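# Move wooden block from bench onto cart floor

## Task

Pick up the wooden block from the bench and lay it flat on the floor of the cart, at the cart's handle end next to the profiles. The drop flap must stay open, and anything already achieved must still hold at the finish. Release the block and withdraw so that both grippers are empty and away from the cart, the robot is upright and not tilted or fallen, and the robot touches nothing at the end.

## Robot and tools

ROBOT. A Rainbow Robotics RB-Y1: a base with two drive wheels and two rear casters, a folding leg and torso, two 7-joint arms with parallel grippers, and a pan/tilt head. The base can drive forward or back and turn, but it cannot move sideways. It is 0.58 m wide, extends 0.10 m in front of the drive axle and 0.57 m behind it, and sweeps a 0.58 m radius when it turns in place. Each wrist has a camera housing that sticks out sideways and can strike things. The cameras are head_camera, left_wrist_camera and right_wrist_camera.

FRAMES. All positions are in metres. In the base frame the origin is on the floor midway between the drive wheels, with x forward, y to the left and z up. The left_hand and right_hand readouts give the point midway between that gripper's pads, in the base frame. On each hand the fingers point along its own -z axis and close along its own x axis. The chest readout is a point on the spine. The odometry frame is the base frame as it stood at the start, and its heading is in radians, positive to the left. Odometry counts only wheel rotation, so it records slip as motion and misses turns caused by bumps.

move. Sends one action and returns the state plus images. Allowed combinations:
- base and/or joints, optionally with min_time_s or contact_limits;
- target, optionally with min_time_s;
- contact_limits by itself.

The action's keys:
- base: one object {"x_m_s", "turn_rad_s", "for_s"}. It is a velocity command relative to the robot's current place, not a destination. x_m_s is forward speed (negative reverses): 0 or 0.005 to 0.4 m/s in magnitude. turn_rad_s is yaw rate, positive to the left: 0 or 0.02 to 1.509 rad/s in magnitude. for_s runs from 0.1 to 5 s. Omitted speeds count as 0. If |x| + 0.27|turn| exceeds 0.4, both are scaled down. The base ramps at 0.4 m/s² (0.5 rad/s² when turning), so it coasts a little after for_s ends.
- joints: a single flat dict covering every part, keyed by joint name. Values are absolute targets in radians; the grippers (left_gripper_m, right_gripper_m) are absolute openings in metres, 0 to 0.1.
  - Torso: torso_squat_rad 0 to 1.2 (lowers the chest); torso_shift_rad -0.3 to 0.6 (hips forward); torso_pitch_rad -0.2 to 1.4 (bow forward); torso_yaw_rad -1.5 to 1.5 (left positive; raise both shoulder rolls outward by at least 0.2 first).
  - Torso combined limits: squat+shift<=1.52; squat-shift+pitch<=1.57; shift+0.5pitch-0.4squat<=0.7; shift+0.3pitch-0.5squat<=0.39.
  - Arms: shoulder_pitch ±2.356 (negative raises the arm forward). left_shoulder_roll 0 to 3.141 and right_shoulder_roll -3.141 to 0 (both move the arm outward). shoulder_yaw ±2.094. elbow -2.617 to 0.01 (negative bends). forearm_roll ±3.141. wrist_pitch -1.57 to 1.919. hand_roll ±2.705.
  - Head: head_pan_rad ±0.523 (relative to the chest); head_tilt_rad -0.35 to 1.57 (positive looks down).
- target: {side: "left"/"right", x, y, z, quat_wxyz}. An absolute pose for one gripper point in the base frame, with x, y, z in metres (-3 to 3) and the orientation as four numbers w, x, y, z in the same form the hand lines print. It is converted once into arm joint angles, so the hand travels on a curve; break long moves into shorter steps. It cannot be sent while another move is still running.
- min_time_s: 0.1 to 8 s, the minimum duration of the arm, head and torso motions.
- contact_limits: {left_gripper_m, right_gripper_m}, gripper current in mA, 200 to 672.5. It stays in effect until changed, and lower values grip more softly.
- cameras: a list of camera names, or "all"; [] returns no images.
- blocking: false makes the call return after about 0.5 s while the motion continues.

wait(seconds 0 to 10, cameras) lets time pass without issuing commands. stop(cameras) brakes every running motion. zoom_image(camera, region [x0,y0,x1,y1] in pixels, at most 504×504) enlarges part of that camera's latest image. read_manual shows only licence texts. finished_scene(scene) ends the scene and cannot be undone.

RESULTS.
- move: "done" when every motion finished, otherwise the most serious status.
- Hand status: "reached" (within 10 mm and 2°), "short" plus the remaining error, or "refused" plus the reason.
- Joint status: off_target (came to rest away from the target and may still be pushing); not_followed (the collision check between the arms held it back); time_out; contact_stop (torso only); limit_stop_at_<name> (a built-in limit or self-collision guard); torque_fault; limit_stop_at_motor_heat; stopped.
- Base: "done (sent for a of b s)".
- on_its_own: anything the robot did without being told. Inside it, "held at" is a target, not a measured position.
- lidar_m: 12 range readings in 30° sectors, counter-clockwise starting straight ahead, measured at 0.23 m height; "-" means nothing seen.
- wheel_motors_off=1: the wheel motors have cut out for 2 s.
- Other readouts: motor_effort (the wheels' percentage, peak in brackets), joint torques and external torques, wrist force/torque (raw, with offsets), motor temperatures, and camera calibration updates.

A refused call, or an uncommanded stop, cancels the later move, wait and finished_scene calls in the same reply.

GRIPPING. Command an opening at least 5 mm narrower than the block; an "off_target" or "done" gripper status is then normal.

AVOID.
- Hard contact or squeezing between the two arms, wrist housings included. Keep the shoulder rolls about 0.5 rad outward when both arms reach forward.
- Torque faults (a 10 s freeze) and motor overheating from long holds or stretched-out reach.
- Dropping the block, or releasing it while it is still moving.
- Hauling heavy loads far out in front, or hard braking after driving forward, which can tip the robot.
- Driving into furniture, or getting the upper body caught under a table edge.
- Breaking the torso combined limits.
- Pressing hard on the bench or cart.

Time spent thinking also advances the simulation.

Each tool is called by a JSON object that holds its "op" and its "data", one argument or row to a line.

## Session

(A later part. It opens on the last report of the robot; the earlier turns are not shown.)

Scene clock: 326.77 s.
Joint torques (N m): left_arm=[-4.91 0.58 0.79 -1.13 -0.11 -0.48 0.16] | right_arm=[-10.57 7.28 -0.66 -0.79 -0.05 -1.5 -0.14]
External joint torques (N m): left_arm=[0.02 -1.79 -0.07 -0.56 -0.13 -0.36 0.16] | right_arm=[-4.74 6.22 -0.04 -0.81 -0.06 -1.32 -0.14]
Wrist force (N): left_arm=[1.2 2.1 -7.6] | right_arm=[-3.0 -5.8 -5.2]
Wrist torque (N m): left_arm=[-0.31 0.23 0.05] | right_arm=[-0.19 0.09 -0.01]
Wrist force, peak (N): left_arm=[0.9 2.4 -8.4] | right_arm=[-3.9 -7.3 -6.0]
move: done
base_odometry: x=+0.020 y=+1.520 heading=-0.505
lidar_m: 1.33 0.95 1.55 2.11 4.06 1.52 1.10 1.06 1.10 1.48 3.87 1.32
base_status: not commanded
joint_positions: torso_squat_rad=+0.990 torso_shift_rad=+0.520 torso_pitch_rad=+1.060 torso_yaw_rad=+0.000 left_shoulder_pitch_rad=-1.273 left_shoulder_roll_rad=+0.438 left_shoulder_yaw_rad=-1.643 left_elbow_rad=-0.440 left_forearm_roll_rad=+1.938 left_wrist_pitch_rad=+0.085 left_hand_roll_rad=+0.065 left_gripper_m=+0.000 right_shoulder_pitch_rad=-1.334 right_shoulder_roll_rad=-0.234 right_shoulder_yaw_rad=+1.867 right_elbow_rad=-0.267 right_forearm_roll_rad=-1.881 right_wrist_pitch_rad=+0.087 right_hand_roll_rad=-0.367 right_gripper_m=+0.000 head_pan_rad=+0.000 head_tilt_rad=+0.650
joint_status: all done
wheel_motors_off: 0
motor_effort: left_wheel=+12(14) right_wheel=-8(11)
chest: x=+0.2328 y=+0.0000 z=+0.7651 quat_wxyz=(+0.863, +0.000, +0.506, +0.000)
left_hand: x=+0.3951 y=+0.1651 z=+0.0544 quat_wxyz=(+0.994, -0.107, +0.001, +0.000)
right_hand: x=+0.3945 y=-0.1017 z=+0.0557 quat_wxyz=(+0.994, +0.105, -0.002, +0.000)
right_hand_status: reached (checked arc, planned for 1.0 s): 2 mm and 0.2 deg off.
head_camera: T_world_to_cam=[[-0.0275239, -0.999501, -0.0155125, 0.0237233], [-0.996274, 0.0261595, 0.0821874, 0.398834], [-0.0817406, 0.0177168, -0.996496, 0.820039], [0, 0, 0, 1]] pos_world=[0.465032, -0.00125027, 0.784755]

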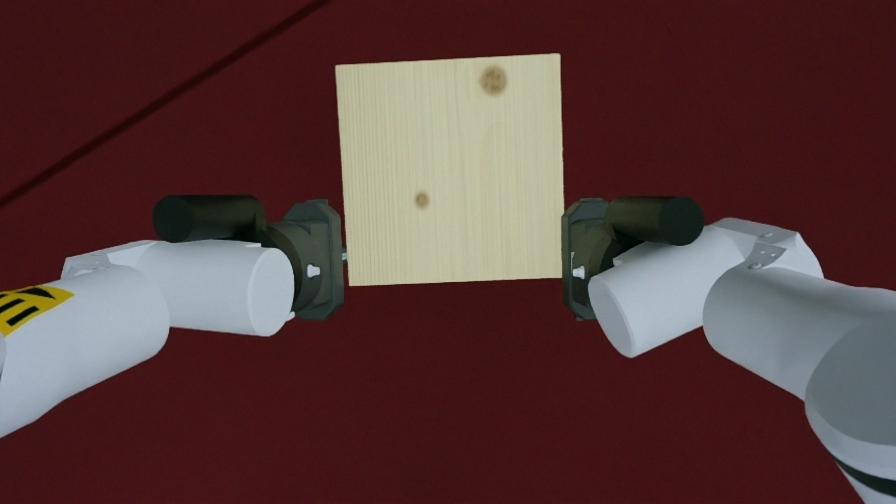

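{"op": "move", "data": {
  "target": {"side":"left","x":0.395,"y":0.150,"z":0.055,"quat_wxyz":[0.9945,-0.1045,0,0]},
  "min_time_s": 1,
  "cameras": ["head_camera"]
}}

Scene clock: 331.57 s.
Joint torques (N m): left_arm=[-12.61 -16.63 4.22 -10.07 0.02 -2.15 0.17] | right_arm=[-10.48 8.68 -1.01 -3.73 -0.27 -2.05 -0.16]
External joint torques (N m): left_arm=[-7.43 -18.51 3.36 -9.5 0.01 -2.01 0.17] | right_arm=[-4.65 7.63 -0.39 -3.76 -0.28 -1.87 -0.16]
Wrist force (N): left_arm=[-2.8 25.0 13.3] | right_arm=[-4.5 -12.6 1.8]
Wrist torque (N m): left_arm=[0.20 0.31 0.15] | right_arm=[-0.40 0.13 0.03]
Wrist force, peak (N): left_arm=[-3.5 26.0 14.7] | right_arm=[-3.9 -13.1 1.8]
move: done
base_odometry: x=+0.020 y=+1.520 heading=-0.505
lidar_m: 1.35 0.95 1.55 2.12 4.07 1.53 1.12 1.05 1.09 1.49 3.86 1.31
base_status: not commanded
joint_positions: torso_squat_rad=+0.990 torso_shift_rad=+0.520 torso_pitch_rad=+1.060 torso_yaw_rad=+0.000 left_shoulder_pitch_rad=-1.289 left_shoulder_roll_rad=+0.415 left_shoulder_yaw_rad=-1.688 left_elbow_rad=-0.428 left_forearm_roll_rad=+1.935 left_wrist_pitch_rad=+0.082 left_hand_roll_rad=+0.116 left_gripper_m=+0.000 right_shoulder_pitch_rad=-1.334 right_shoulder_roll_rad=-0.234 right_shoulder_yaw_rad=+1.867 right_elbow_rad=-0.266 right_forearm_roll_rad=-1.881 right_wrist_pitch_rad=+0.087 right_hand_roll_rad=-0.367 right_gripper_m=+0.000 head_pan_rad=+0.000 head_tilt_rad=+0.650
joint_status: all done
wheel_motors_off: 0
motor_effort: left_wheel=+14(15) right_wheel=-9(10)
chest: x=+0.2327 y=+0.0000 z=+0.7652 quat_wxyz=(+0.863, +0.000, +0.505, +0.000)
left_hand: x=+0.3955 y=+0.1552 z=+0.0547 quat_wxyz=(+0.994, -0.109, +0.002, +0.000)
left_hand_status: reached (checked arc, planned for 1.0 s): 5 mm and 0.6 deg off.
right_hand: x=+0.3948 y=-0.1020 z=+0.0557 quat_wxyz=(+0.994, +0.105, -0.002, +0.000)
head_camera: T_world_to_cam=[[-0.0272521, -0.999503, -0.0158461, 0.0238559], [-0.996298, 0.0258649, 0.0819872, 0.398895], [-0.0815366, 0.0180217, -0.996507, 0.820044], [0, 0, 0, 1]] pos_world=[0.464931, -0.00125192, 0.784854]

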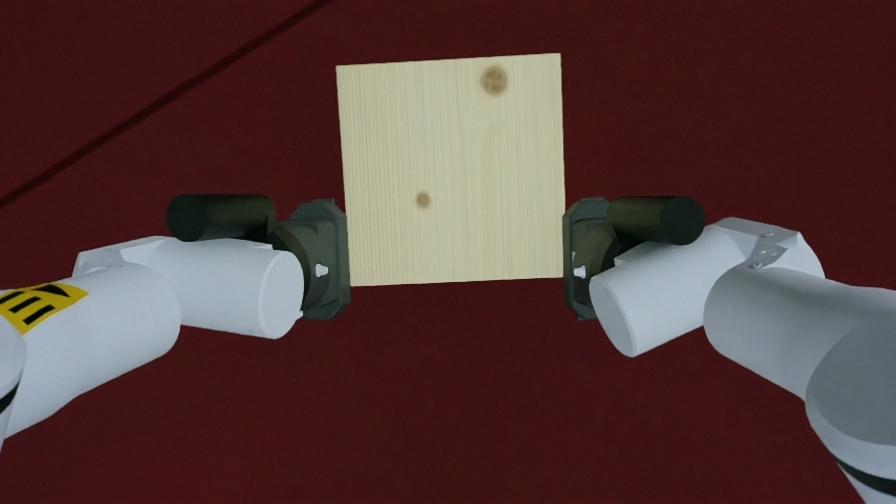

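{"op": "move", "data": {
  "target": {"side":"left","x":0.395,"y":0.141,"z":0.058,"quat_wxyz":[0.9945,-0.1045,0,0]},
  "min_time_s": 1,
  "cameras": []
}}

{"op": "move", "data": {
  "joints": {"torso_pitch_rad":1.0},
  "min_time_s": 1.5
}}

Scene clock: 334.23 s.
Joint torques (N m): left_arm=[-14.69 -21.75 7.26 -12.64 0.25 -4.48 -0.12] | right_arm=[-11.61 21.41 -2.07 -11.04 -0.48 -2.58 -0.1]
External joint torques (N m): left_arm=[-8.8 -23.25 6.33 -12.3 0.26 -4.23 -0.11] | right_arm=[-5.77 20.47 -1.46 -11.11 -0.49 -2.39 -0.1]
Wrist force (N): left_arm=[1.8 36.7 -10.4] | right_arm=[-0.8 -26.2 13.3]
Wrist torque (N m): left_arm=[0.74 0.20 0.20] | right_arm=[-0.74 0.12 0.05]
Wrist force, peak (N): left_arm=[-0.6 41.5 -8.7] | right_arm=[-3.1 -27.4 16.8]
move: done
base_odometry: x=+0.020 y=+1.520 heading=-0.505
lidar_m: 1.35 0.93 1.56 2.12 4.06 1.53 1.11 1.06 1.09 1.48 3.87 1.32
base_status: not commanded
joint_positions: torso_squat_rad=+0.990 torso_shift_rad=+0.520 torso_pitch_rad=+1.060 torso_yaw_rad=+0.000 left_shoulder_pitch_rad=-1.376 left_shoulder_roll_rad=+0.402 left_shoulder_yaw_rad=-2.029 left_elbow_rad=-0.480 left_forearm_roll_rad=+1.954 left_wrist_pitch_rad=+0.007 left_hand_roll_rad=+0.438 left_gripper_m=+0.000 right_shoulder_pitch_rad=-1.333 right_shoulder_roll_rad=-0.238 right_shoulder_yaw_rad=+1.867 right_elbow_rad=-0.264 right_forearm_roll_rad=-1.880 right_wrist_pitch_rad=+0.088 right_hand_roll_rad=-0.367 right_gripper_m=+0.000 head_pan_rad=+0.000 head_tilt_rad=+0.650
joint_status: all done
wheel_motors_off: 0
motor_effort: left_wheel=+13(23) right_wheel=-12(13)
chest: x=+0.2327 y=+0.0001 z=+0.7651 quat_wxyz=(+0.863, +0.000, +0.505, +0.000)
left_hand: x=+0.3959 y=+0.1467 z=+0.0566 quat_wxyz=(+0.994, -0.107, +0.004, +0.000)
left_hand_status: reached (checked arc, planned for 1.0 s): 6 mm and 0.6 deg off.
right_hand: x=+0.3960 y=-0.1052 z=+0.0554 quat_wxyz=(+0.995, +0.103, -0.003, -0.001)

Scene clock: 336.03 s.
Joint torques (N m): left_arm=[-15.4 -20.55 7.49 -11.75 0.21 -4.34 -0.04] | right_arm=[-16.68 20.88 -3.09 -10.8 -0.54 -4.13 -0.18]
External joint torques (N m): left_arm=[-7.94 -22.61 6.34 -11.88 0.22 -3.99 -0.03] | right_arm=[-9.34 20.53 -2.35 -11.25 -0.57 -3.84 -0.18]
Wrist force (N): left_arm=[1.8 33.7 -11.2] | right_arm=[-6.0 -29.0 -2.3]
Wrist torque (N m): left_arm=[0.59 0.25 0.17] | right_arm=[-1.03 0.16 0.08]
Wrist force, peak (N): left_arm=[1.3 37.2 -9.5] | right_arm=[-6.6 -30.0 -2.0]
move: done
base_odometry: x=+0.020 y=+1.520 heading=-0.505
lidar_m: 1.35 0.93 1.55 2.12 4.07 1.52 1.11 1.06 1.10 1.49 3.88 1.33
base_status: not commanded
joint_positions: torso_squat_rad=+0.990 torso_shift_rad=+0.520 torso_pitch_rad=+1.000 torso_yaw_rad=+0.000 left_shoulder_pitch_rad=-1.377 left_shoulder_roll_rad=+0.402 left_shoulder_yaw_rad=-2.029 left_elbow_rad=-0.480 left_forearm_roll_rad=+1.954 left_wrist_pitch_rad=+0.007 left_hand_roll_rad=+0.438 left_gripper_m=+0.000 right_shoulder_pitch_rad=-1.332 right_shoulder_roll_rad=-0.238 right_shoulder_yaw_rad=+1.867 right_elbow_rad=-0.264 right_forearm_roll_rad=-1.880 right_wrist_pitch_rad=+0.088 right_hand_roll_rad=-0.367 right_gripper_m=+0.000 head_pan_rad=+0.000 head_tilt_rad=+0.650
joint_status: all done
wheel_motors_off: 0
motor_effort: left_wheel=+13(15) right_wheel=-9(11)
chest: x=+0.2233 y=+0.0001 z=+0.7809 quat_wxyz=(+0.877, +0.000, +0.480, +0.000)
left_hand: x=+0.4283 y=+0.1465 z=+0.0833 quat_wxyz=(+0.994, -0.107, -0.026, -0.003)
right_hand: x=+0.4278 y=-0.1055 z=+0.0819 quat_wxyz=(+0.994, +0.102, -0.032, +0.002)
pictures: head_camera, left_wrist_camera, right_wrist_camera
head_camera: T_world_to_cam=[[-0.0264571, -0.999501, -0.0172274, 0.0247903], [-0.999402, 0.0260629, 0.0227189, 0.435232], [-0.0222586, 0.0178181, -0.999593, 0.824181], [0, 0, 0, 1]] pos_world=[0.453973, -0.00125082, 0.814385]
left_wrist_camera: T_world_to_cam=[[0.999045, 0.022937, 0.0371825, -0.434948], [-0.00610554, -0.769436, 0.638694, 0.0911928], [0.0432593, -0.638311, -0.768562, 0.211504], [0, 0, 0, 1]] pos_world=[0.42594, 0.215149, 0.120482]
right_wrist_camera: T_world_to_cam=[[-0.995234, -0.0211214, -0.095196, 0.430081], [-0.0795648, 0.740287, 0.667567, 0.0845929], [0.0563724, 0.67196, -0.738439, 0.179481], [0, 0, 0, 1]] pos_world=[0.424644, -0.174143, 0.117007]

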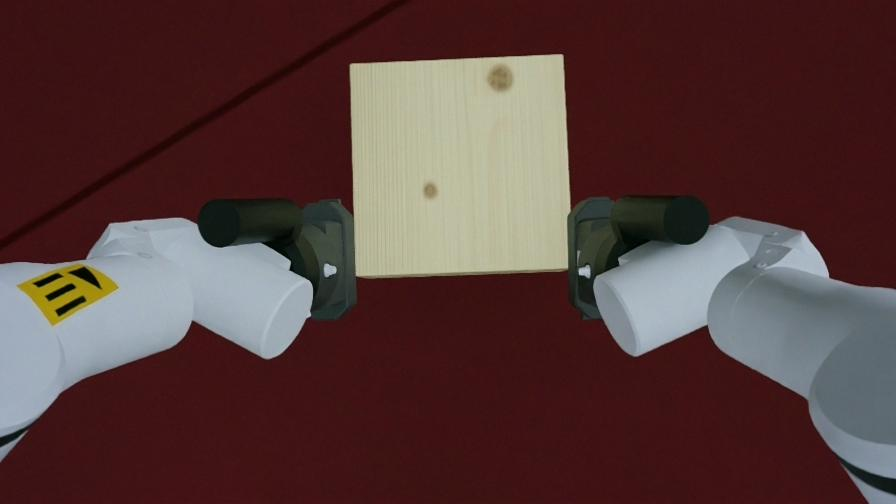

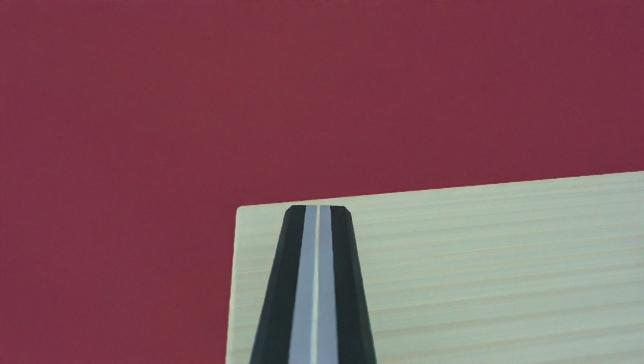

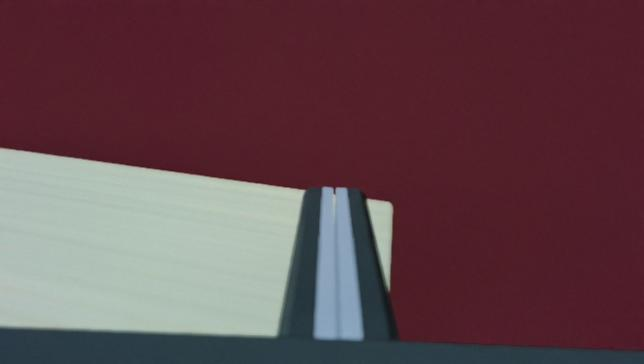

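{"op": "move", "data": {
  "joints": {"torso_pitch_rad":0.95,"torso_squat_rad":0.95,"torso_shift_rad":0.49},
  "min_time_s": 1.5,
  "cameras": ["head_camera","left_wrist_camera"]
}}

{"op": "move", "data": {
  "joints": {"torso_pitch_rad":0.9,"torso_squat_rad":0.9,"torso_shift_rad":0.46},
  "min_time_s": 1.5,
  "cameras": ["head_camera","left_wrist_camera"]
}}

Scene clock: 341.70 s.
Joint torques (N m): left_arm=[-16.48 -20.15 7.6 -11.22 0.23 -4.45 0.02] | right_arm=[-19.04 20.87 -2.88 -10.39 -0.8 -4.6 -0.23]
External joint torques (N m): left_arm=[-7.73 -22.69 6.25 -11.75 0.24 -4 0.03] | right_arm=[-10.45 21.03 -2.04 -11.15 -0.84 -4.22 -0.23]
Wrist force (N): left_arm=[2.3 33.4 -10.7] | right_arm=[-7.0 -29.7 1.4]
Wrist torque (N m): left_arm=[0.60 0.25 0.15] | right_arm=[-0.94 0.23 0.05]
Wrist force, peak (N): left_arm=[1.8 34.7 -11.0] | right_arm=[-7.8 -30.1 0.8]
move: done
base_odometry: x=+0.020 y=+1.520 heading=-0.505
lidar_m: 0.93 0.93 1.55 2.12 4.07 1.52 1.10 1.05 1.10 1.48 3.86 1.32
base_status: not commanded
joint_positions: torso_squat_rad=+0.950 torso_shift_rad=+0.490 torso_pitch_rad=+0.950 torso_yaw_rad=+0.000 left_shoulder_pitch_rad=-1.377 left_shoulder_roll_rad=+0.402 left_shoulder_yaw_rad=-2.029 left_elbow_rad=-0.480 left_forearm_roll_rad=+1.954 left_wrist_pitch_rad=+0.007 left_hand_roll_rad=+0.438 left_gripper_m=+0.000 right_shoulder_pitch_rad=-1.332 right_shoulder_roll_rad=-0.238 right_shoulder_yaw_rad=+1.867 right_elbow_rad=-0.264 right_forearm_roll_rad=-1.880 right_wrist_pitch_rad=+0.088 right_hand_roll_rad=-0.367 right_gripper_m=+0.000 head_pan_rad=+0.000 head_tilt_rad=+0.650
joint_status: all done
wheel_motors_off: 0
motor_effort: left_wheel=+13(14) right_wheel=-8(12)
chest: x=+0.2155 y=+0.0001 z=+0.8196 quat_wxyz=(+0.889, +0.000, +0.458, +0.000)
left_hand: x=+0.4551 y=+0.1465 z=+0.1332 quat_wxyz=(+0.993, -0.107, -0.050, -0.006)
right_hand: x=+0.4544 y=-0.1056 z=+0.1317 quat_wxyz=(+0.993, +0.102, -0.057, +0.005)
head_camera: T_world_to_cam=[[-0.0255616, -0.999503, -0.0184274, 0.0260343], [-0.99929, 0.0260577, -0.0272008, 0.467381], [0.0276675, 0.017719, -0.99946, 0.851802], [0, 0, 0, 1]] pos_world=[0.444147, -0.00125058, 0.864535]
left_wrist_camera: T_world_to_cam=[[0.995936, 0.0228593, 0.0871145, -0.468778], [-0.0381157, -0.769384, 0.637649, 0.074164], [0.0816007, -0.638378, -0.765386, 0.230855], [0, 0, 0, 1]] pos_world=[0.450862, 0.215149, 0.17024]

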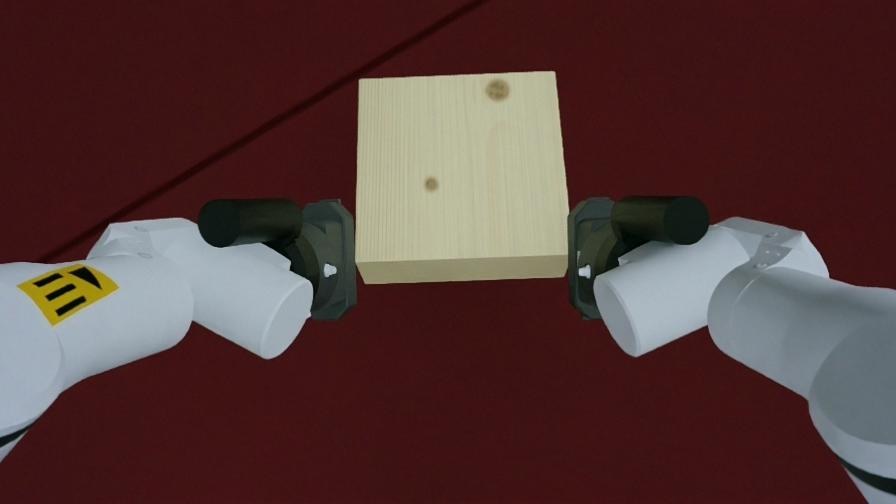

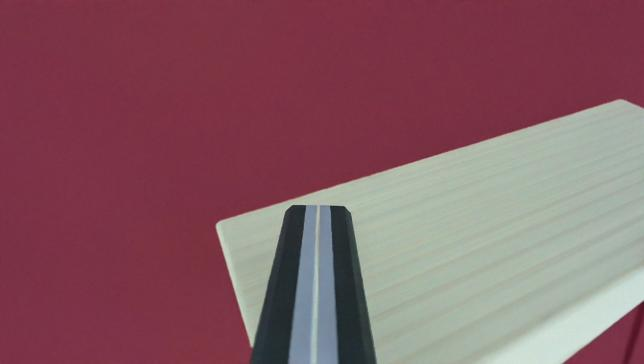

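Scene clock: 343.50 s.
Joint torques (N m): left_arm=[-16.89 -19.16 7.87 -10.68 0.15 -4.06 -0.1] | right_arm=[-18.78 21.34 -3.07 -11.32 -0.51 -3.26 -0.11]
External joint torques (N m): left_arm=[-6.87 -22.17 6.34 -11.59 0.15 -3.52 -0.09] | right_arm=[-8.94 22.02 -2.12 -12.4 -0.57 -2.79 -0.12]
Wrist force (N): left_arm=[0.6 32.9 -10.9] | right_arm=[-0.6 -29.6 -3.0]
Wrist torque (N m): left_arm=[0.63 0.19 0.18] | right_arm=[-0.97 0.02 0.05]
Wrist force, peak (N): left_arm=[1.9 34.1 -12.3] | right_arm=[-5.7 -30.9 0.8]
move: done
base_odometry: x=+0.020 y=+1.520 heading=-0.505
lidar_m: 0.93 0.92 1.55 2.11 4.06 1.52 1.10 1.05 1.10 1.48 3.82 1.32
base_status: not commanded
joint_positions: torso_squat_rad=+0.900 torso_shift_rad=+0.460 torso_pitch_rad=+0.900 torso_yaw_rad=+0.000 left_shoulder_pitch_rad=-1.377 left_shoulder_roll_rad=+0.402 left_shoulder_yaw_rad=-2.029 left_elbow_rad=-0.481 left_forearm_roll_rad=+1.954 left_wrist_pitch_rad=+0.007 left_hand_roll_rad=+0.438 left_gripper_m=+0.000 right_shoulder_pitch_rad=-1.333 right_shoulder_roll_rad=-0.238 right_shoulder_yaw_rad=+1.867 right_elbow_rad=-0.264 right_forearm_roll_rad=-1.880 right_wrist_pitch_rad=+0.088 right_hand_roll_rad=-0.367 right_gripper_m=+0.000 head_pan_rad=+0.000 head_tilt_rad=+0.650
joint_status: all done
wheel_motors_off: 0
motor_effort: left_wheel=+12(14) right_wheel=-9(11)
chest: x=+0.2077 y=+0.0001 z=+0.8626 quat_wxyz=(+0.900, +0.000, +0.435, +0.000)
left_hand: x=+0.4814 y=+0.1463 z=+0.1891 quat_wxyz=(+0.991, -0.107, -0.075, -0.009)
right_hand: x=+0.4813 y=-0.1059 z=+0.1876 quat_wxyz=(+0.991, +0.102, -0.082, +0.007)
head_camera: T_world_to_cam=[[-0.0246091, -0.999503, -0.0196846, 0.027514], [-0.996676, 0.0260596, -0.0771832, 0.503342], [0.0776578, 0.0177198, -0.996823, 0.882292], [0, 0, 0, 1]] pos_world=[0.433829, -0.00125058, 0.91888]
left_wrist_camera: T_world_to_cam=[[0.990312, 0.0228153, 0.136973, -0.506514], [-0.0701272, -0.769205, 0.635143, 0.0552558], [0.119851, -0.638595, -0.760153, 0.251943], [0, 0, 0, 1]] pos_world=[0.475286, 0.214949, 0.225799]

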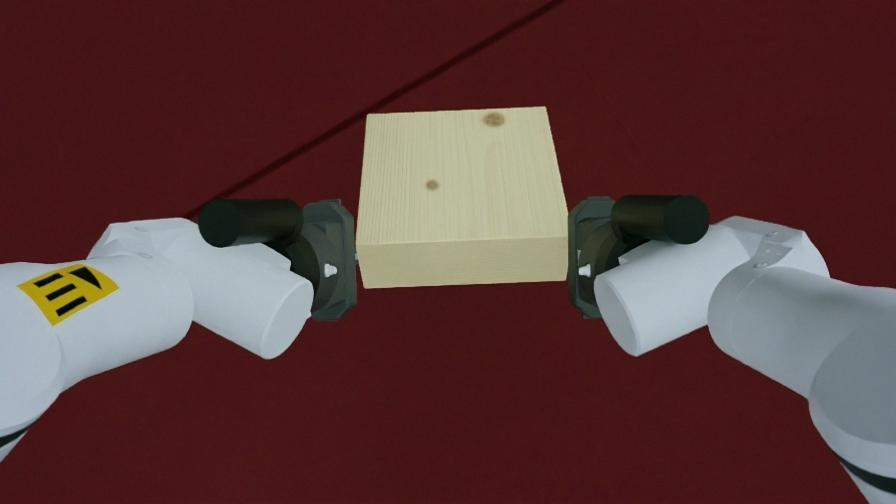

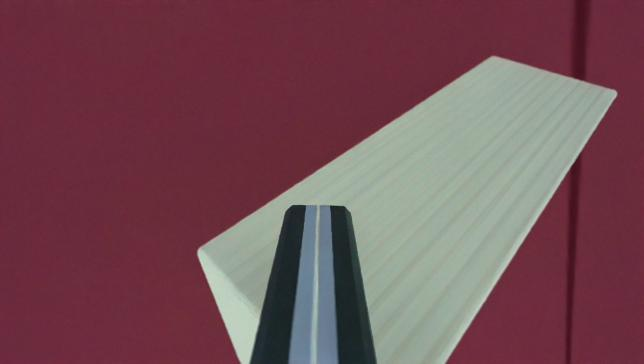

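{"op": "move", "data": {
  "joints": {"torso_pitch_rad":0.87,"torso_squat_rad":0.88,"torso_shift_rad":0.46},
  "base": {"x_m_s": 0.05, "for_s": 1.4},
  "min_time_s": 1.4,
  "cameras": ["head_camera","left_wrist_camera"]
}}

Scene clock: 346.77 s.
Joint torques (N m): left_arm=[-19.67 -19.21 8.8 -9.9 0.07 -5.34 -0.06] | right_arm=[-19.49 21.1 -3.32 -9.74 -0.61 -3.85 -0.25]
External joint torques (N m): left_arm=[-8.9 -22.49 7.17 -11.05 0.07 -4.76 -0.05] | right_arm=[-8.91 22.07 -2.3 -11 -0.67 -3.3 -0.26]
Wrist force (N): left_arm=[-2.1 34.4 -5.7] | right_arm=[-3.7 -27.5 5.7]
Wrist torque (N m): left_arm=[0.58 0.27 0.05] | right_arm=[-0.79 0.04 -0.07]
Wrist force, peak (N): left_arm=[-3.8 36.8 -4.4] | right_arm=[-8.9 -28.1 13.4]
move: done
base_odometry: x=+0.081 y=+1.486 heading=-0.505
lidar_m: 0.51 0.86 1.49 2.01 4.10 1.61 1.17 1.12 1.14 1.56 4.04 1.26
base_status: done (sent for 1.4 of 1.4 s)
joint_positions: torso_squat_rad=+0.880 torso_shift_rad=+0.460 torso_pitch_rad=+0.870 torso_yaw_rad=+0.000 left_shoulder_pitch_rad=-1.376 left_shoulder_roll_rad=+0.402 left_shoulder_yaw_rad=-2.029 left_elbow_rad=-0.481 left_forearm_roll_rad=+1.954 left_wrist_pitch_rad=+0.007 left_hand_roll_rad=+0.438 left_gripper_m=+0.000 right_shoulder_pitch_rad=-1.332 right_shoulder_roll_rad=-0.238 right_shoulder_yaw_rad=+1.867 right_elbow_rad=-0.264 right_forearm_roll_rad=-1.880 right_wrist_pitch_rad=+0.088 right_hand_roll_rad=-0.367 right_gripper_m=+0.000 head_pan_rad=+0.000 head_tilt_rad=+0.650
joint_status: all done
wheel_motors_off: 0
motor_effort: left_wheel=+8(37) right_wheel=-8(18)
chest: x=+0.2065 y=+0.0001 z=+0.8796 quat_wxyz=(+0.907, +0.000, +0.421, +0.000)
left_hand: x=+0.5001 y=+0.1465 z=+0.2146 quat_wxyz=(+0.990, -0.107, -0.090, -0.011)
right_hand: x=+0.5003 y=-0.1057 z=+0.2132 quat_wxyz=(+0.990, +0.102, -0.097, +0.009)
head_camera: T_world_to_cam=[[-0.0240012, -0.999503, -0.0204195, 0.0283424], [-0.99388, 0.0260593, -0.10735, 0.529465], [0.107829, 0.017718, -0.994012, 0.8907], [0, 0, 0, 1]] pos_world=[0.430862, -0.00125057, 0.942782]
left_wrist_camera: T_world_to_cam=[[0.985836, 0.0227982, 0.166153, -0.532558], [-0.0888127, -0.769429, 0.632528, 0.0504432], [0.142264, -0.638325, -0.756506, 0.257228], [0, 0, 0, 1]] pos_world=[0.492901, 0.215149, 0.251174]

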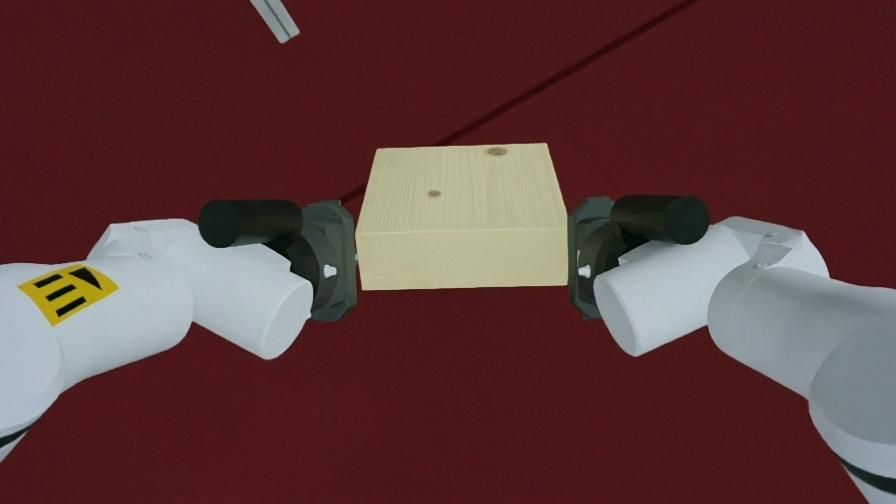

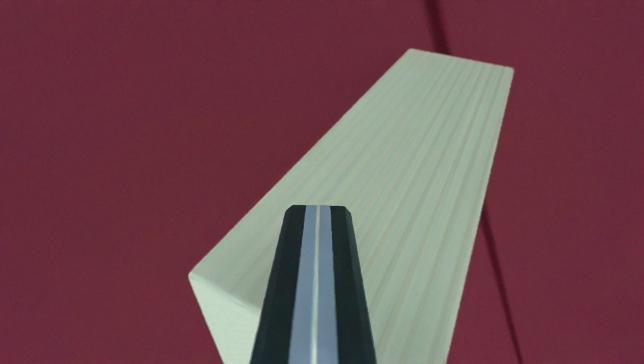

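{"op": "move", "data": {
  "joints": {"torso_squat_rad":0.87},
  "base": {"x_m_s": 0.05, "for_s": 1.2},
  "min_time_s": 1.2,
  "cameras": ["head_camera","left_wrist_camera"]
}}

Scene clock: 349.30 s.
Joint torques (N m): left_arm=[-17.14 -21.32 9.02 -10.11 0.25 -4.67 -0.07] | right_arm=[-17.31 20.73 -3.39 -9.96 -0.62 -3.15 -0.12]
External joint torques (N m): left_arm=[-6.32 -24.63 7.38 -11.27 0.26 -4.08 -0.06] | right_arm=[-6.69 21.71 -2.37 -11.22 -0.69 -2.63 -0.13]
Wrist force (N): left_arm=[0.0 33.3 9.6] | right_arm=[-2.6 -27.0 8.6]
Wrist torque (N m): left_arm=[0.47 0.15 0.08] | right_arm=[-0.75 -0.03 -0.11]
Wrist force, peak (N): left_arm=[-7.5 35.0 20.2] | right_arm=[-7.6 -27.3 15.6]
move: done
base_odometry: x=+0.134 y=+1.457 heading=-0.504
lidar_m: 0.49 0.79 1.43 1.94 4.13 1.68 1.23 1.16 1.22 1.65 2.59 1.22
base_status: done (sent for 1.2 of 1.2 s)
joint_positions: torso_squat_rad=+0.870 torso_shift_rad=+0.460 torso_pitch_rad=+0.869 torso_yaw_rad=+0.000 left_shoulder_pitch_rad=-1.377 left_shoulder_roll_rad=+0.402 left_shoulder_yaw_rad=-2.029 left_elbow_rad=-0.481 left_forearm_roll_rad=+1.954 left_wrist_pitch_rad=+0.007 left_hand_roll_rad=+0.438 left_gripper_m=+0.000 right_shoulder_pitch_rad=-1.333 right_shoulder_roll_rad=-0.238 right_shoulder_yaw_rad=+1.867 right_elbow_rad=-0.264 right_forearm_roll_rad=-1.880 right_wrist_pitch_rad=+0.088 right_hand_roll_rad=-0.367 right_gripper_m=+0.000 head_pan_rad=+0.000 head_tilt_rad=+0.650
joint_status: all done
wheel_motors_off: 0
motor_effort: left_wheel=+7(27) right_wheel=-8(21)
chest: x=+0.2085 y=+0.0001 z=+0.8847 quat_wxyz=(+0.907, +0.000, +0.421, +0.000)
left_hand: x=+0.5034 y=+0.1469 z=+0.2201 quat_wxyz=(+0.990, -0.107, -0.091, -0.011)
right_hand: x=+0.5034 y=-0.1054 z=+0.2187 quat_wxyz=(+0.990, +0.102, -0.098, +0.009)
head_camera: T_world_to_cam=[[-0.0238626, -0.999502, -0.0206334, 0.0286382], [-0.993774, 0.0259626, -0.108348, 0.53282], [0.108829, 0.0179195, -0.993899, 0.89522], [0, 0, 0, 1]] pos_world=[0.43276, -0.00125137, 0.948079]
left_wrist_camera: T_world_to_cam=[[0.98551, 0.022787, 0.168082, -0.536982], [-0.0899996, -0.769692, 0.63204, 0.0481883], [0.143774, -0.638009, -0.756488, 0.260377], [0, 0, 0, 1]] pos_world=[0.496102, 0.215449, 0.256772]

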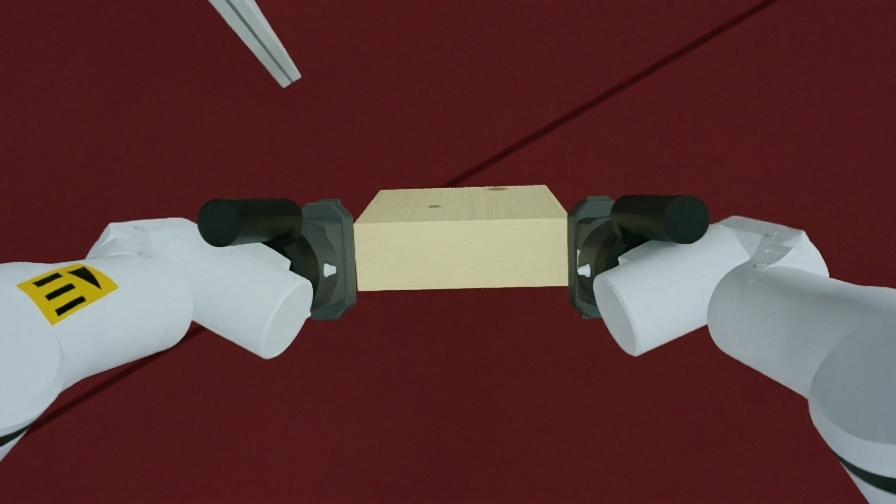

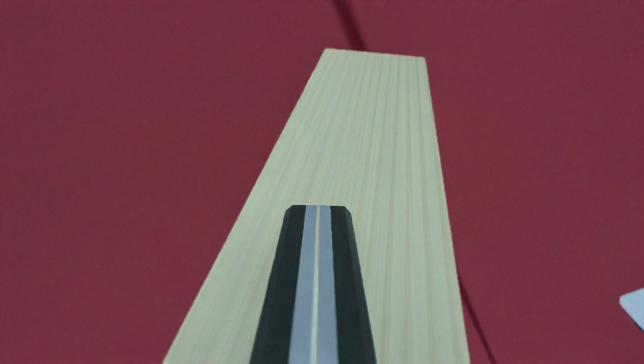

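{"op": "move", "data": {
  "joints": {"torso_squat_rad":0.85},
  "base": {"x_m_s": 0.05, "for_s": 1.3},
  "min_time_s": 1,
  "cameras": ["head_camera","left_wrist_camera"]
}}

Scene clock: 353.40 s.
Joint torques (N m): left_arm=[-18.35 -18.09 9.12 -9.52 0.12 -4.68 -0.06] | right_arm=[-20.25 21.21 -3.34 -10.97 -0.76 -3.93 -0.14]
External joint torques (N m): left_arm=[-7.59 -21.36 7.49 -10.66 0.12 -4.1 -0.05] | right_arm=[-9.68 22.18 -2.32 -12.23 -0.83 -3.42 -0.15]
Wrist force (N): left_arm=[-1.0 32.8 -10.9] | right_arm=[-4.8 -30.4 -10.7]
Wrist torque (N m): left_arm=[0.58 0.17 0.16] | right_arm=[-1.12 0.02 -0.01]
Wrist force, peak (N): left_arm=[2.0 33.9 16.5] | right_arm=[-4.7 -31.0 -11.2]
move: done
base_odometry: x=+0.191 y=+1.426 heading=-0.504
lidar_m: 0.46 0.73 1.37 1.85 4.16 1.75 1.28 1.21 1.28 1.70 2.36 1.14
base_status: done (sent for 1.3 of 1.3 s)
joint_positions: torso_squat_rad=+0.850 torso_shift_rad=+0.460 torso_pitch_rad=+0.871 torso_yaw_rad=+0.000 left_shoulder_pitch_rad=-1.377 left_shoulder_roll_rad=+0.402 left_shoulder_yaw_rad=-2.029 left_elbow_rad=-0.481 left_forearm_roll_rad=+1.954 left_wrist_pitch_rad=+0.007 left_hand_roll_rad=+0.438 left_gripper_m=+0.000 right_shoulder_pitch_rad=-1.332 right_shoulder_roll_rad=-0.238 right_shoulder_yaw_rad=+1.867 right_elbow_rad=-0.264 right_forearm_roll_rad=-1.880 right_wrist_pitch_rad=+0.088 right_hand_roll_rad=-0.367 right_gripper_m=+0.000 head_pan_rad=+0.000 head_tilt_rad=+0.650
joint_status: all done
wheel_motors_off: 0
motor_effort: left_wheel=+7(29) right_wheel=-7(21)
chest: x=+0.2139 y=+0.0001 z=+0.8938 quat_wxyz=(+0.907, +0.000, +0.422, +0.000)
left_hand: x=+0.5071 y=+0.1463 z=+0.2286 quat_wxyz=(+0.990, -0.107, -0.090, -0.011)
right_hand: x=+0.5072 y=-0.1058 z=+0.2271 quat_wxyz=(+0.990, +0.102, -0.096, +0.009)
head_camera: T_world_to_cam=[[-0.0239063, -0.999504, -0.0204916, 0.0288328], [-0.993958, 0.0259601, -0.106648, 0.537687], [0.107128, 0.0178182, -0.994086, 0.904198], [0, 0, 0, 1]] pos_world=[0.438263, -0.00125112, 0.956785]
left_wrist_camera: T_world_to_cam=[[0.985918, 0.0226025, 0.165693, -0.541739], [-0.0887149, -0.76921, 0.632808, 0.0419569], [0.141756, -0.638596, -0.756373, 0.266884], [0, 0, 0, 1]] pos_world=[0.500001, 0.214949, 0.265075]

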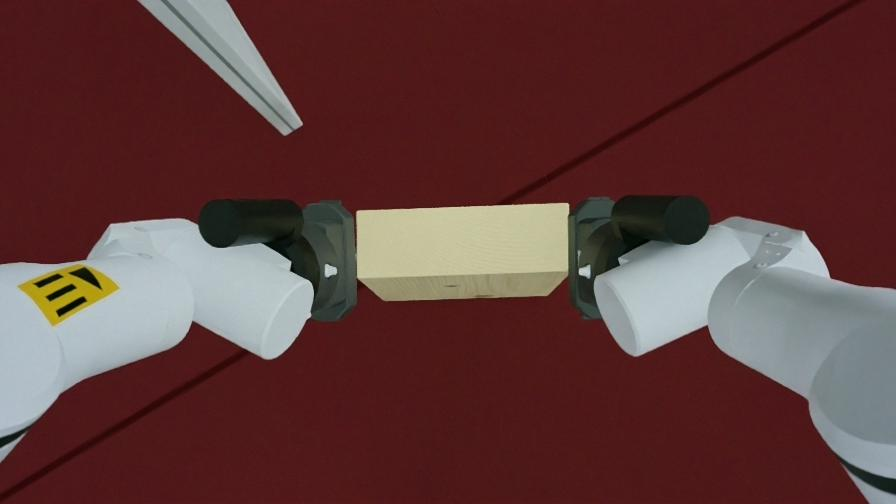

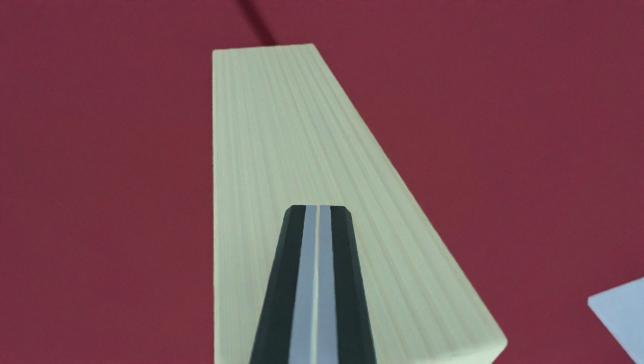

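{"op": "move", "data": {
  "base": {"x_m_s": -0.05, "for_s": 0.4},
  "cameras": ["head_camera","left_wrist_camera"]
}}

Scene clock: 356.60 s.
Joint torques (N m): left_arm=[-19.22 -18.01 9.32 -9.4 0.15 -4.8 -0.01] | right_arm=[-20.88 21.24 -3.34 -10.93 -0.6 -4.06 -0.31]
External joint torques (N m): left_arm=[-8.46 -21.28 7.69 -10.55 0.16 -4.22 0] | right_arm=[-10.32 22.21 -2.32 -12.19 -0.67 -3.55 -0.32]
Wrist force (N): left_arm=[-1.1 33.1 -11.6] | right_arm=[-4.6 -29.5 0.7]
Wrist torque (N m): left_arm=[0.63 0.19 0.19] | right_arm=[-0.95 0.09 0.00]
Wrist force, peak (N): left_arm=[0.0 33.9 -11.8] | right_arm=[-5.3 -31.1 -10.9]
move: done
base_odometry: x=+0.173 y=+1.435 heading=-0.504
lidar_m: 0.47 0.77 1.40 1.86 4.16 1.75 1.26 1.21 1.25 1.69 2.44 1.17
base_status: done (sent for 0.4 of 0.4 s)
joint_positions: torso_squat_rad=+0.850 torso_shift_rad=+0.460 torso_pitch_rad=+0.871 torso_yaw_rad=+0.000 left_shoulder_pitch_rad=-1.376 left_shoulder_roll_rad=+0.402 left_shoulder_yaw_rad=-2.029 left_elbow_rad=-0.481 left_forearm_roll_rad=+1.954 left_wrist_pitch_rad=+0.007 left_hand_roll_rad=+0.438 left_gripper_m=+0.000 right_shoulder_pitch_rad=-1.332 right_shoulder_roll_rad=-0.238 right_shoulder_yaw_rad=+1.867 right_elbow_rad=-0.264 right_forearm_roll_rad=-1.880 right_wrist_pitch_rad=+0.088 right_hand_roll_rad=-0.367 right_gripper_m=+0.000 head_pan_rad=+0.000 head_tilt_rad=+0.650
joint_status: not commanded
wheel_motors_off: 0
motor_effort: left_wheel=+5(15) right_wheel=-3(29)
chest: x=+0.2138 y=+0.0001 z=+0.8938 quat_wxyz=(+0.907, +0.000, +0.422, +0.000)
left_hand: x=+0.5070 y=+0.1463 z=+0.2286 quat_wxyz=(+0.990, -0.107, -0.090, -0.011)
right_hand: x=+0.5071 y=-0.1059 z=+0.2272 quat_wxyz=(+0.990, +0.102, -0.096, +0.009)
head_camera: T_world_to_cam=[[-0.0239017, -0.999504, -0.0204994, 0.0288378], [-0.993936, 0.0259601, -0.106856, 0.537787], [0.107335, 0.017821, -0.994063, 0.904195], [0, 0, 0, 1]] pos_world=[0.438163, -0.00125113, 0.956884]
left_wrist_camera: T_world_to_cam=[[0.985932, 0.0225387, 0.165619, -0.541631], [-0.0887172, -0.769204, 0.632815, 0.0418829], [0.141658, -0.638606, -0.756384, 0.267027], [0, 0, 0, 1]] pos_world=[0.499901, 0.214949, 0.265175]

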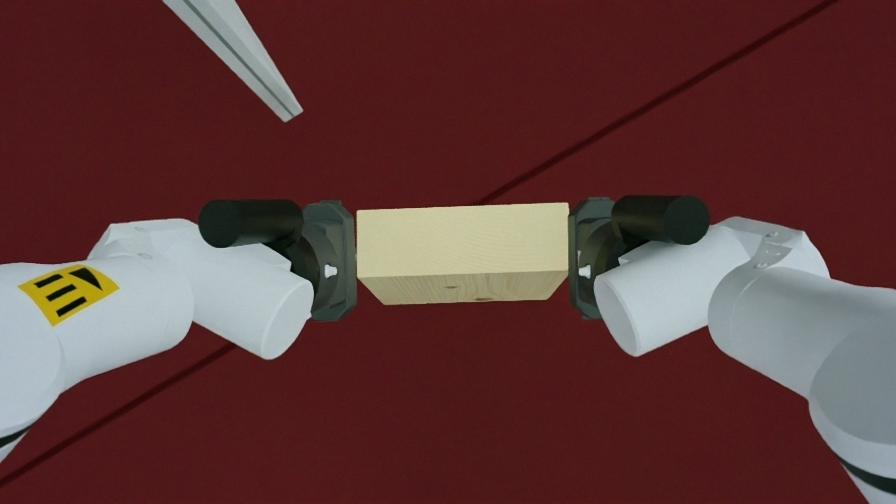

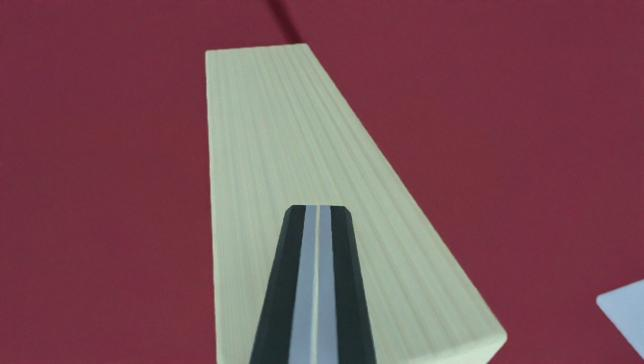

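{"op": "move", "data": {
  "joints": {"torso_squat_rad":0.867},
  "min_time_s": 1,
  "cameras": []
}}

{"op": "move", "data": {
  "base": {"x_m_s": -0.05, "for_s": 0.4},
  "cameras": ["head_camera","left_wrist_camera"]
}}

Scene clock: 360.83 s.
Joint torques (N m): left_arm=[-18.11 -21.26 9.18 -10.12 0.23 -4.82 -0.08] | right_arm=[-17.69 20.49 -3.18 -10.07 -0.59 -2.8 -0.25]
External joint torques (N m): left_arm=[-7.29 -24.58 7.54 -11.3 0.24 -4.24 -0.07] | right_arm=[-7.05 21.48 -2.16 -11.34 -0.65 -2.28 -0.26]
Wrist force (N): left_arm=[-1.1 35.1 19.8] | right_arm=[-2.0 -24.8 14.7]
Wrist torque (N m): left_arm=[0.27 0.22 0.13] | right_arm=[-0.66 0.01 -0.01]
Wrist force, peak (N): left_arm=[-1.1 36.4 21.1] | right_arm=[-4.1 -27.4 16.9]
move: done
base_odometry: x=+0.173 y=+1.435 heading=-0.503
lidar_m: 0.46 0.76 1.40 1.86 4.16 1.73 1.27 1.21 1.25 1.68 2.43 1.17
base_status: not commanded
joint_positions: torso_squat_rad=+0.867 torso_shift_rad=+0.459 torso_pitch_rad=+0.869 torso_yaw_rad=+0.000 left_shoulder_pitch_rad=-1.377 left_shoulder_roll_rad=+0.402 left_shoulder_yaw_rad=-2.029 left_elbow_rad=-0.481 left_forearm_roll_rad=+1.954 left_wrist_pitch_rad=+0.007 left_hand_roll_rad=+0.438 left_gripper_m=+0.000 right_shoulder_pitch_rad=-1.333 right_shoulder_roll_rad=-0.238 right_shoulder_yaw_rad=+1.867 right_elbow_rad=-0.264 right_forearm_roll_rad=-1.880 right_wrist_pitch_rad=+0.088 right_hand_roll_rad=-0.367 right_gripper_m=+0.000 head_pan_rad=+0.000 head_tilt_rad=+0.650
joint_status: all done
wheel_motors_off: 0
motor_effort: left_wheel=+9(9) right_wheel=-6(7)
chest: x=+0.2091 y=+0.0001 z=+0.8863 quat_wxyz=(+0.907, +0.000, +0.421, +0.000)
left_hand: x=+0.5040 y=+0.1470 z=+0.2218 quat_wxyz=(+0.990, -0.107, -0.091, -0.011)
right_hand: x=+0.5042 y=-0.1054 z=+0.2204 quat_wxyz=(+0.990, +0.102, -0.098, +0.009)

Scene clock: 361.67 s.
Joint torques (N m): left_arm=[-18.91 -18.68 9.52 -9.62 0.26 -4.84 -0.19] | right_arm=[-20.56 20.86 -3.36 -10.62 -0.77 -3.99 -0.29]
External joint torques (N m): left_arm=[-8.14 -21.96 7.88 -10.77 0.26 -4.25 -0.18] | right_arm=[-9.98 21.83 -2.35 -11.88 -0.84 -3.47 -0.3]
Wrist force (N): left_arm=[-1.4 33.4 -4.1] | right_arm=[-4.8 -30.3 2.2]
Wrist torque (N m): left_arm=[0.46 0.19 0.09] | right_arm=[-0.88 0.07 0.01]
Wrist force, peak (N): left_arm=[-0.7 34.6 22.0] | right_arm=[-4.2 -31.2 -11.3]
move: done
base_odometry: x=+0.155 y=+1.445 heading=-0.503
lidar_m: 0.48 0.77 1.41 1.89 4.15 1.71 1.25 1.19 1.24 1.67 2.47 1.16
base_status: done (sent for 0.4 of 0.4 s)
joint_positions: torso_squat_rad=+0.867 torso_shift_rad=+0.460 torso_pitch_rad=+0.870 torso_yaw_rad=+0.000 left_shoulder_pitch_rad=-1.377 left_shoulder_roll_rad=+0.402 left_shoulder_yaw_rad=-2.029 left_elbow_rad=-0.481 left_forearm_roll_rad=+1.954 left_wrist_pitch_rad=+0.007 left_hand_roll_rad=+0.438 left_gripper_m=+0.000 right_shoulder_pitch_rad=-1.332 right_shoulder_roll_rad=-0.238 right_shoulder_yaw_rad=+1.867 right_elbow_rad=-0.264 right_forearm_roll_rad=-1.880 right_wrist_pitch_rad=+0.088 right_hand_roll_rad=-0.367 right_gripper_m=+0.000 head_pan_rad=+0.000 head_tilt_rad=+0.650
joint_status: not commanded
wheel_motors_off: 0
motor_effort: left_wheel=+6(15) right_wheel=-1(30)
chest: x=+0.2097 y=+0.0001 z=+0.8858 quat_wxyz=(+0.907, +0.000, +0.422, +0.000)
left_hand: x=+0.5032 y=+0.1464 z=+0.2208 quat_wxyz=(+0.990, -0.107, -0.090, -0.011)
right_hand: x=+0.5033 y=-0.1058 z=+0.2193 quat_wxyz=(+0.990, +0.102, -0.097, +0.009)
head_camera: T_world_to_cam=[[-0.0238969, -0.999504, -0.0205057, 0.0285818], [-0.993904, 0.0259613, -0.107153, 0.533134], [0.107632, 0.01782, -0.994031, 0.896622], [0, 0, 0, 1]] pos_world=[0.434062, -0.00125112, 0.948983]
left_wrist_camera: T_world_to_cam=[[0.985832, 0.0226063, 0.166202, -0.53671], [-0.0890214, -0.769289, 0.632668, 0.0467659], [0.14216, -0.638501, -0.756378, 0.261456], [0, 0, 0, 1]] pos_world=[0.496101, 0.215049, 0.257375]

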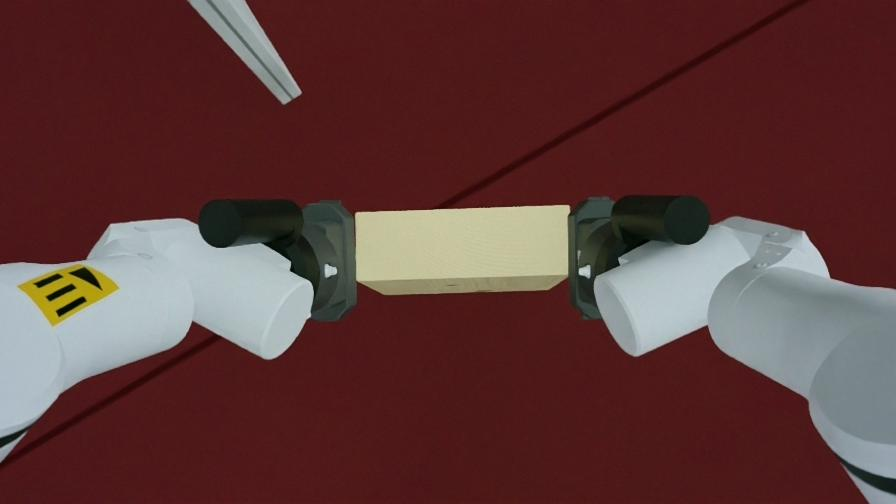

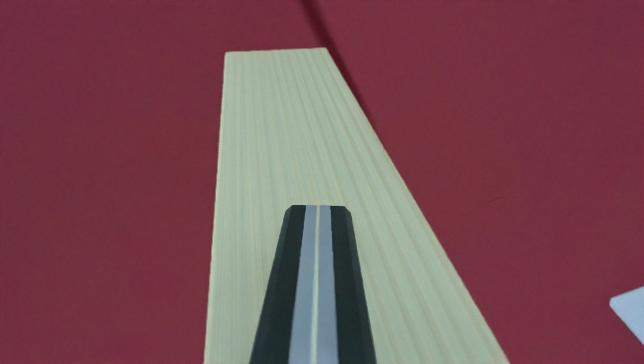

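{"op": "move", "data": {
  "joints": {"torso_squat_rad":0.873},
  "min_time_s": 0.7,
  "cameras": []
}}

{"op": "move", "data": {
  "target": {"side":"left","x":0.503,"y":0.158,"z":0.221,"quat_wxyz":[0.990,-0.107,-0.090,-0.011]},
  "min_time_s": 1,
  "cameras": ["head_camera","left_wrist_camera"]
}}

Scene clock: 370.67 s.
Joint torques (N m): left_arm=[-18.71 -18.74 9.59 -9.63 0.26 -4.82 -0.16] | right_arm=[-20.24 21.12 -3.3 -10.77 -0.61 -3.95 -0.22]
External joint torques (N m): left_arm=[-7.89 -22.04 7.95 -10.8 0.26 -4.23 -0.15] | right_arm=[-9.63 22.12 -2.28 -12.03 -0.67 -3.43 -0.23]
Wrist force (N): left_arm=[-2.2 31.9 18.3] | right_arm=[-4.1 -29.8 18.0]
Wrist torque (N m): left_arm=[0.21 0.18 0.07] | right_arm=[-0.73 0.05 -0.02]
Wrist force, peak (N): left_arm=[-2.4 31.9 18.8] | right_arm=[-4.8 -30.3 18.0]
move: done
base_odometry: x=+0.155 y=+1.445 heading=-0.503
lidar_m: 0.47 0.77 1.41 1.90 4.16 1.72 1.25 1.20 1.24 1.66 2.46 1.17
base_status: not commanded
joint_positions: torso_squat_rad=+0.873 torso_shift_rad=+0.459 torso_pitch_rad=+0.869 torso_yaw_rad=+0.000 left_shoulder_pitch_rad=-1.377 left_shoulder_roll_rad=+0.402 left_shoulder_yaw_rad=-2.029 left_elbow_rad=-0.481 left_forearm_roll_rad=+1.954 left_wrist_pitch_rad=+0.007 left_hand_roll_rad=+0.438 left_gripper_m=+0.000 right_shoulder_pitch_rad=-1.332 right_shoulder_roll_rad=-0.238 right_shoulder_yaw_rad=+1.867 right_elbow_rad=-0.264 right_forearm_roll_rad=-1.880 right_wrist_pitch_rad=+0.088 right_hand_roll_rad=-0.367 right_gripper_m=+0.000 head_pan_rad=+0.000 head_tilt_rad=+0.650
joint_status: all done
wheel_motors_off: 0
motor_effort: left_wheel=+4(6) right_wheel=-2(3)
chest: x=+0.2077 y=+0.0001 z=+0.8834 quat_wxyz=(+0.907, +0.000, +0.421, +0.000)
left_hand: x=+0.5023 y=+0.1464 z=+0.2188 quat_wxyz=(+0.990, -0.107, -0.091, -0.011)
right_hand: x=+0.5024 y=-0.1059 z=+0.2173 quat_wxyz=(+0.990, +0.102, -0.097, +0.009)

Scene clock: 372.00 s.
Joint torques (N m): left_arm=[-10.79 3.18 3.53 0.22 -0.41 -1.16 -0.31] | right_arm=[-15.51 6.91 -3.25 -1.93 -0.59 -1.86 -0.19]
External joint torques (N m): left_arm=[-0.04 -0.8 1.81 -0.84 -0.41 -0.58 -0.3] | right_arm=[-4.91 7.78 -2.22 -3.14 -0.65 -1.34 -0.2]
Wrist force (N): left_arm=[-0.9 3.1 -6.8] | right_arm=[-2.6 -7.5 -7.3]
Wrist torque (N m): left_arm=[-0.39 0.00 0.08] | right_arm=[-0.35 0.05 -0.01]
Wrist force, peak (N): left_arm=[-2.2 31.5 19.3] | right_arm=[-4.0 -29.3 20.1]
move: done
base_odometry: x=+0.155 y=+1.445 heading=-0.503
lidar_m: 0.46 0.49 1.42 1.87 4.13 1.71 1.24 1.19 1.24 1.67 2.47 1.17
base_status: not commanded
joint_positions: torso_squat_rad=+0.873 torso_shift_rad=+0.460 torso_pitch_rad=+0.870 torso_yaw_rad=+0.000 left_shoulder_pitch_rad=-1.382 left_shoulder_roll_rad=+0.446 left_shoulder_yaw_rad=-2.027 left_elbow_rad=-0.529 left_forearm_roll_rad=+1.949 left_wrist_pitch_rad=-0.004 left_hand_roll_rad=+0.432 left_gripper_m=+0.000 right_shoulder_pitch_rad=-1.334 right_shoulder_roll_rad=-0.234 right_shoulder_yaw_rad=+1.867 right_elbow_rad=-0.266 right_forearm_roll_rad=-1.880 right_wrist_pitch_rad=+0.087 right_hand_roll_rad=-0.367 right_gripper_m=+0.000 head_pan_rad=+0.000 head_tilt_rad=+0.650
joint_status: all done
wheel_motors_off: 0
motor_effort: left_wheel=+4(6) right_wheel=+0(2)
chest: x=+0.2082 y=+0.0001 z=+0.8830 quat_wxyz=(+0.907, +0.000, +0.421, +0.000)
left_hand: x=+0.5026 y=+0.1580 z=+0.2199 quat_wxyz=(+0.990, -0.108, -0.089, -0.011)
left_hand_status: reached (checked arc, planned for 1.0 s): 1 mm and 0.2 deg off.
right_hand: x=+0.5011 y=-0.1023 z=+0.2169 quat_wxyz=(+0.990, +0.104, -0.096, +0.010)
head_camera: T_world_to_cam=[[-0.0241077, -0.999503, -0.0203312, 0.0284154], [-0.993867, 0.0261574, -0.107448, 0.531517], [0.107926, 0.0176162, -0.994003, 0.893955], [0, 0, 0, 1]] pos_world=[0.432461, -0.00125002, 0.946282]
left_wrist_camera: T_world_to_cam=[[0.986225, 0.0214923, 0.164007, -0.535707], [-0.0886365, -0.768481, 0.633704, 0.0555731], [0.139656, -0.639511, -0.75599, 0.269627], [0, 0, 0, 1]] pos_world=[0.495598, 0.22665, 0.256478]

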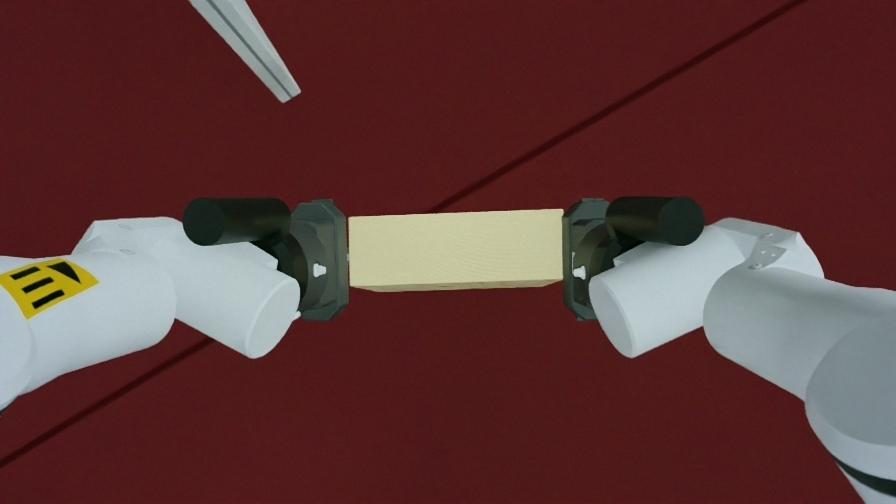

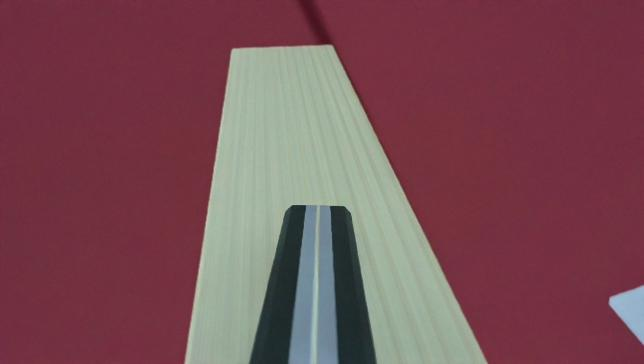

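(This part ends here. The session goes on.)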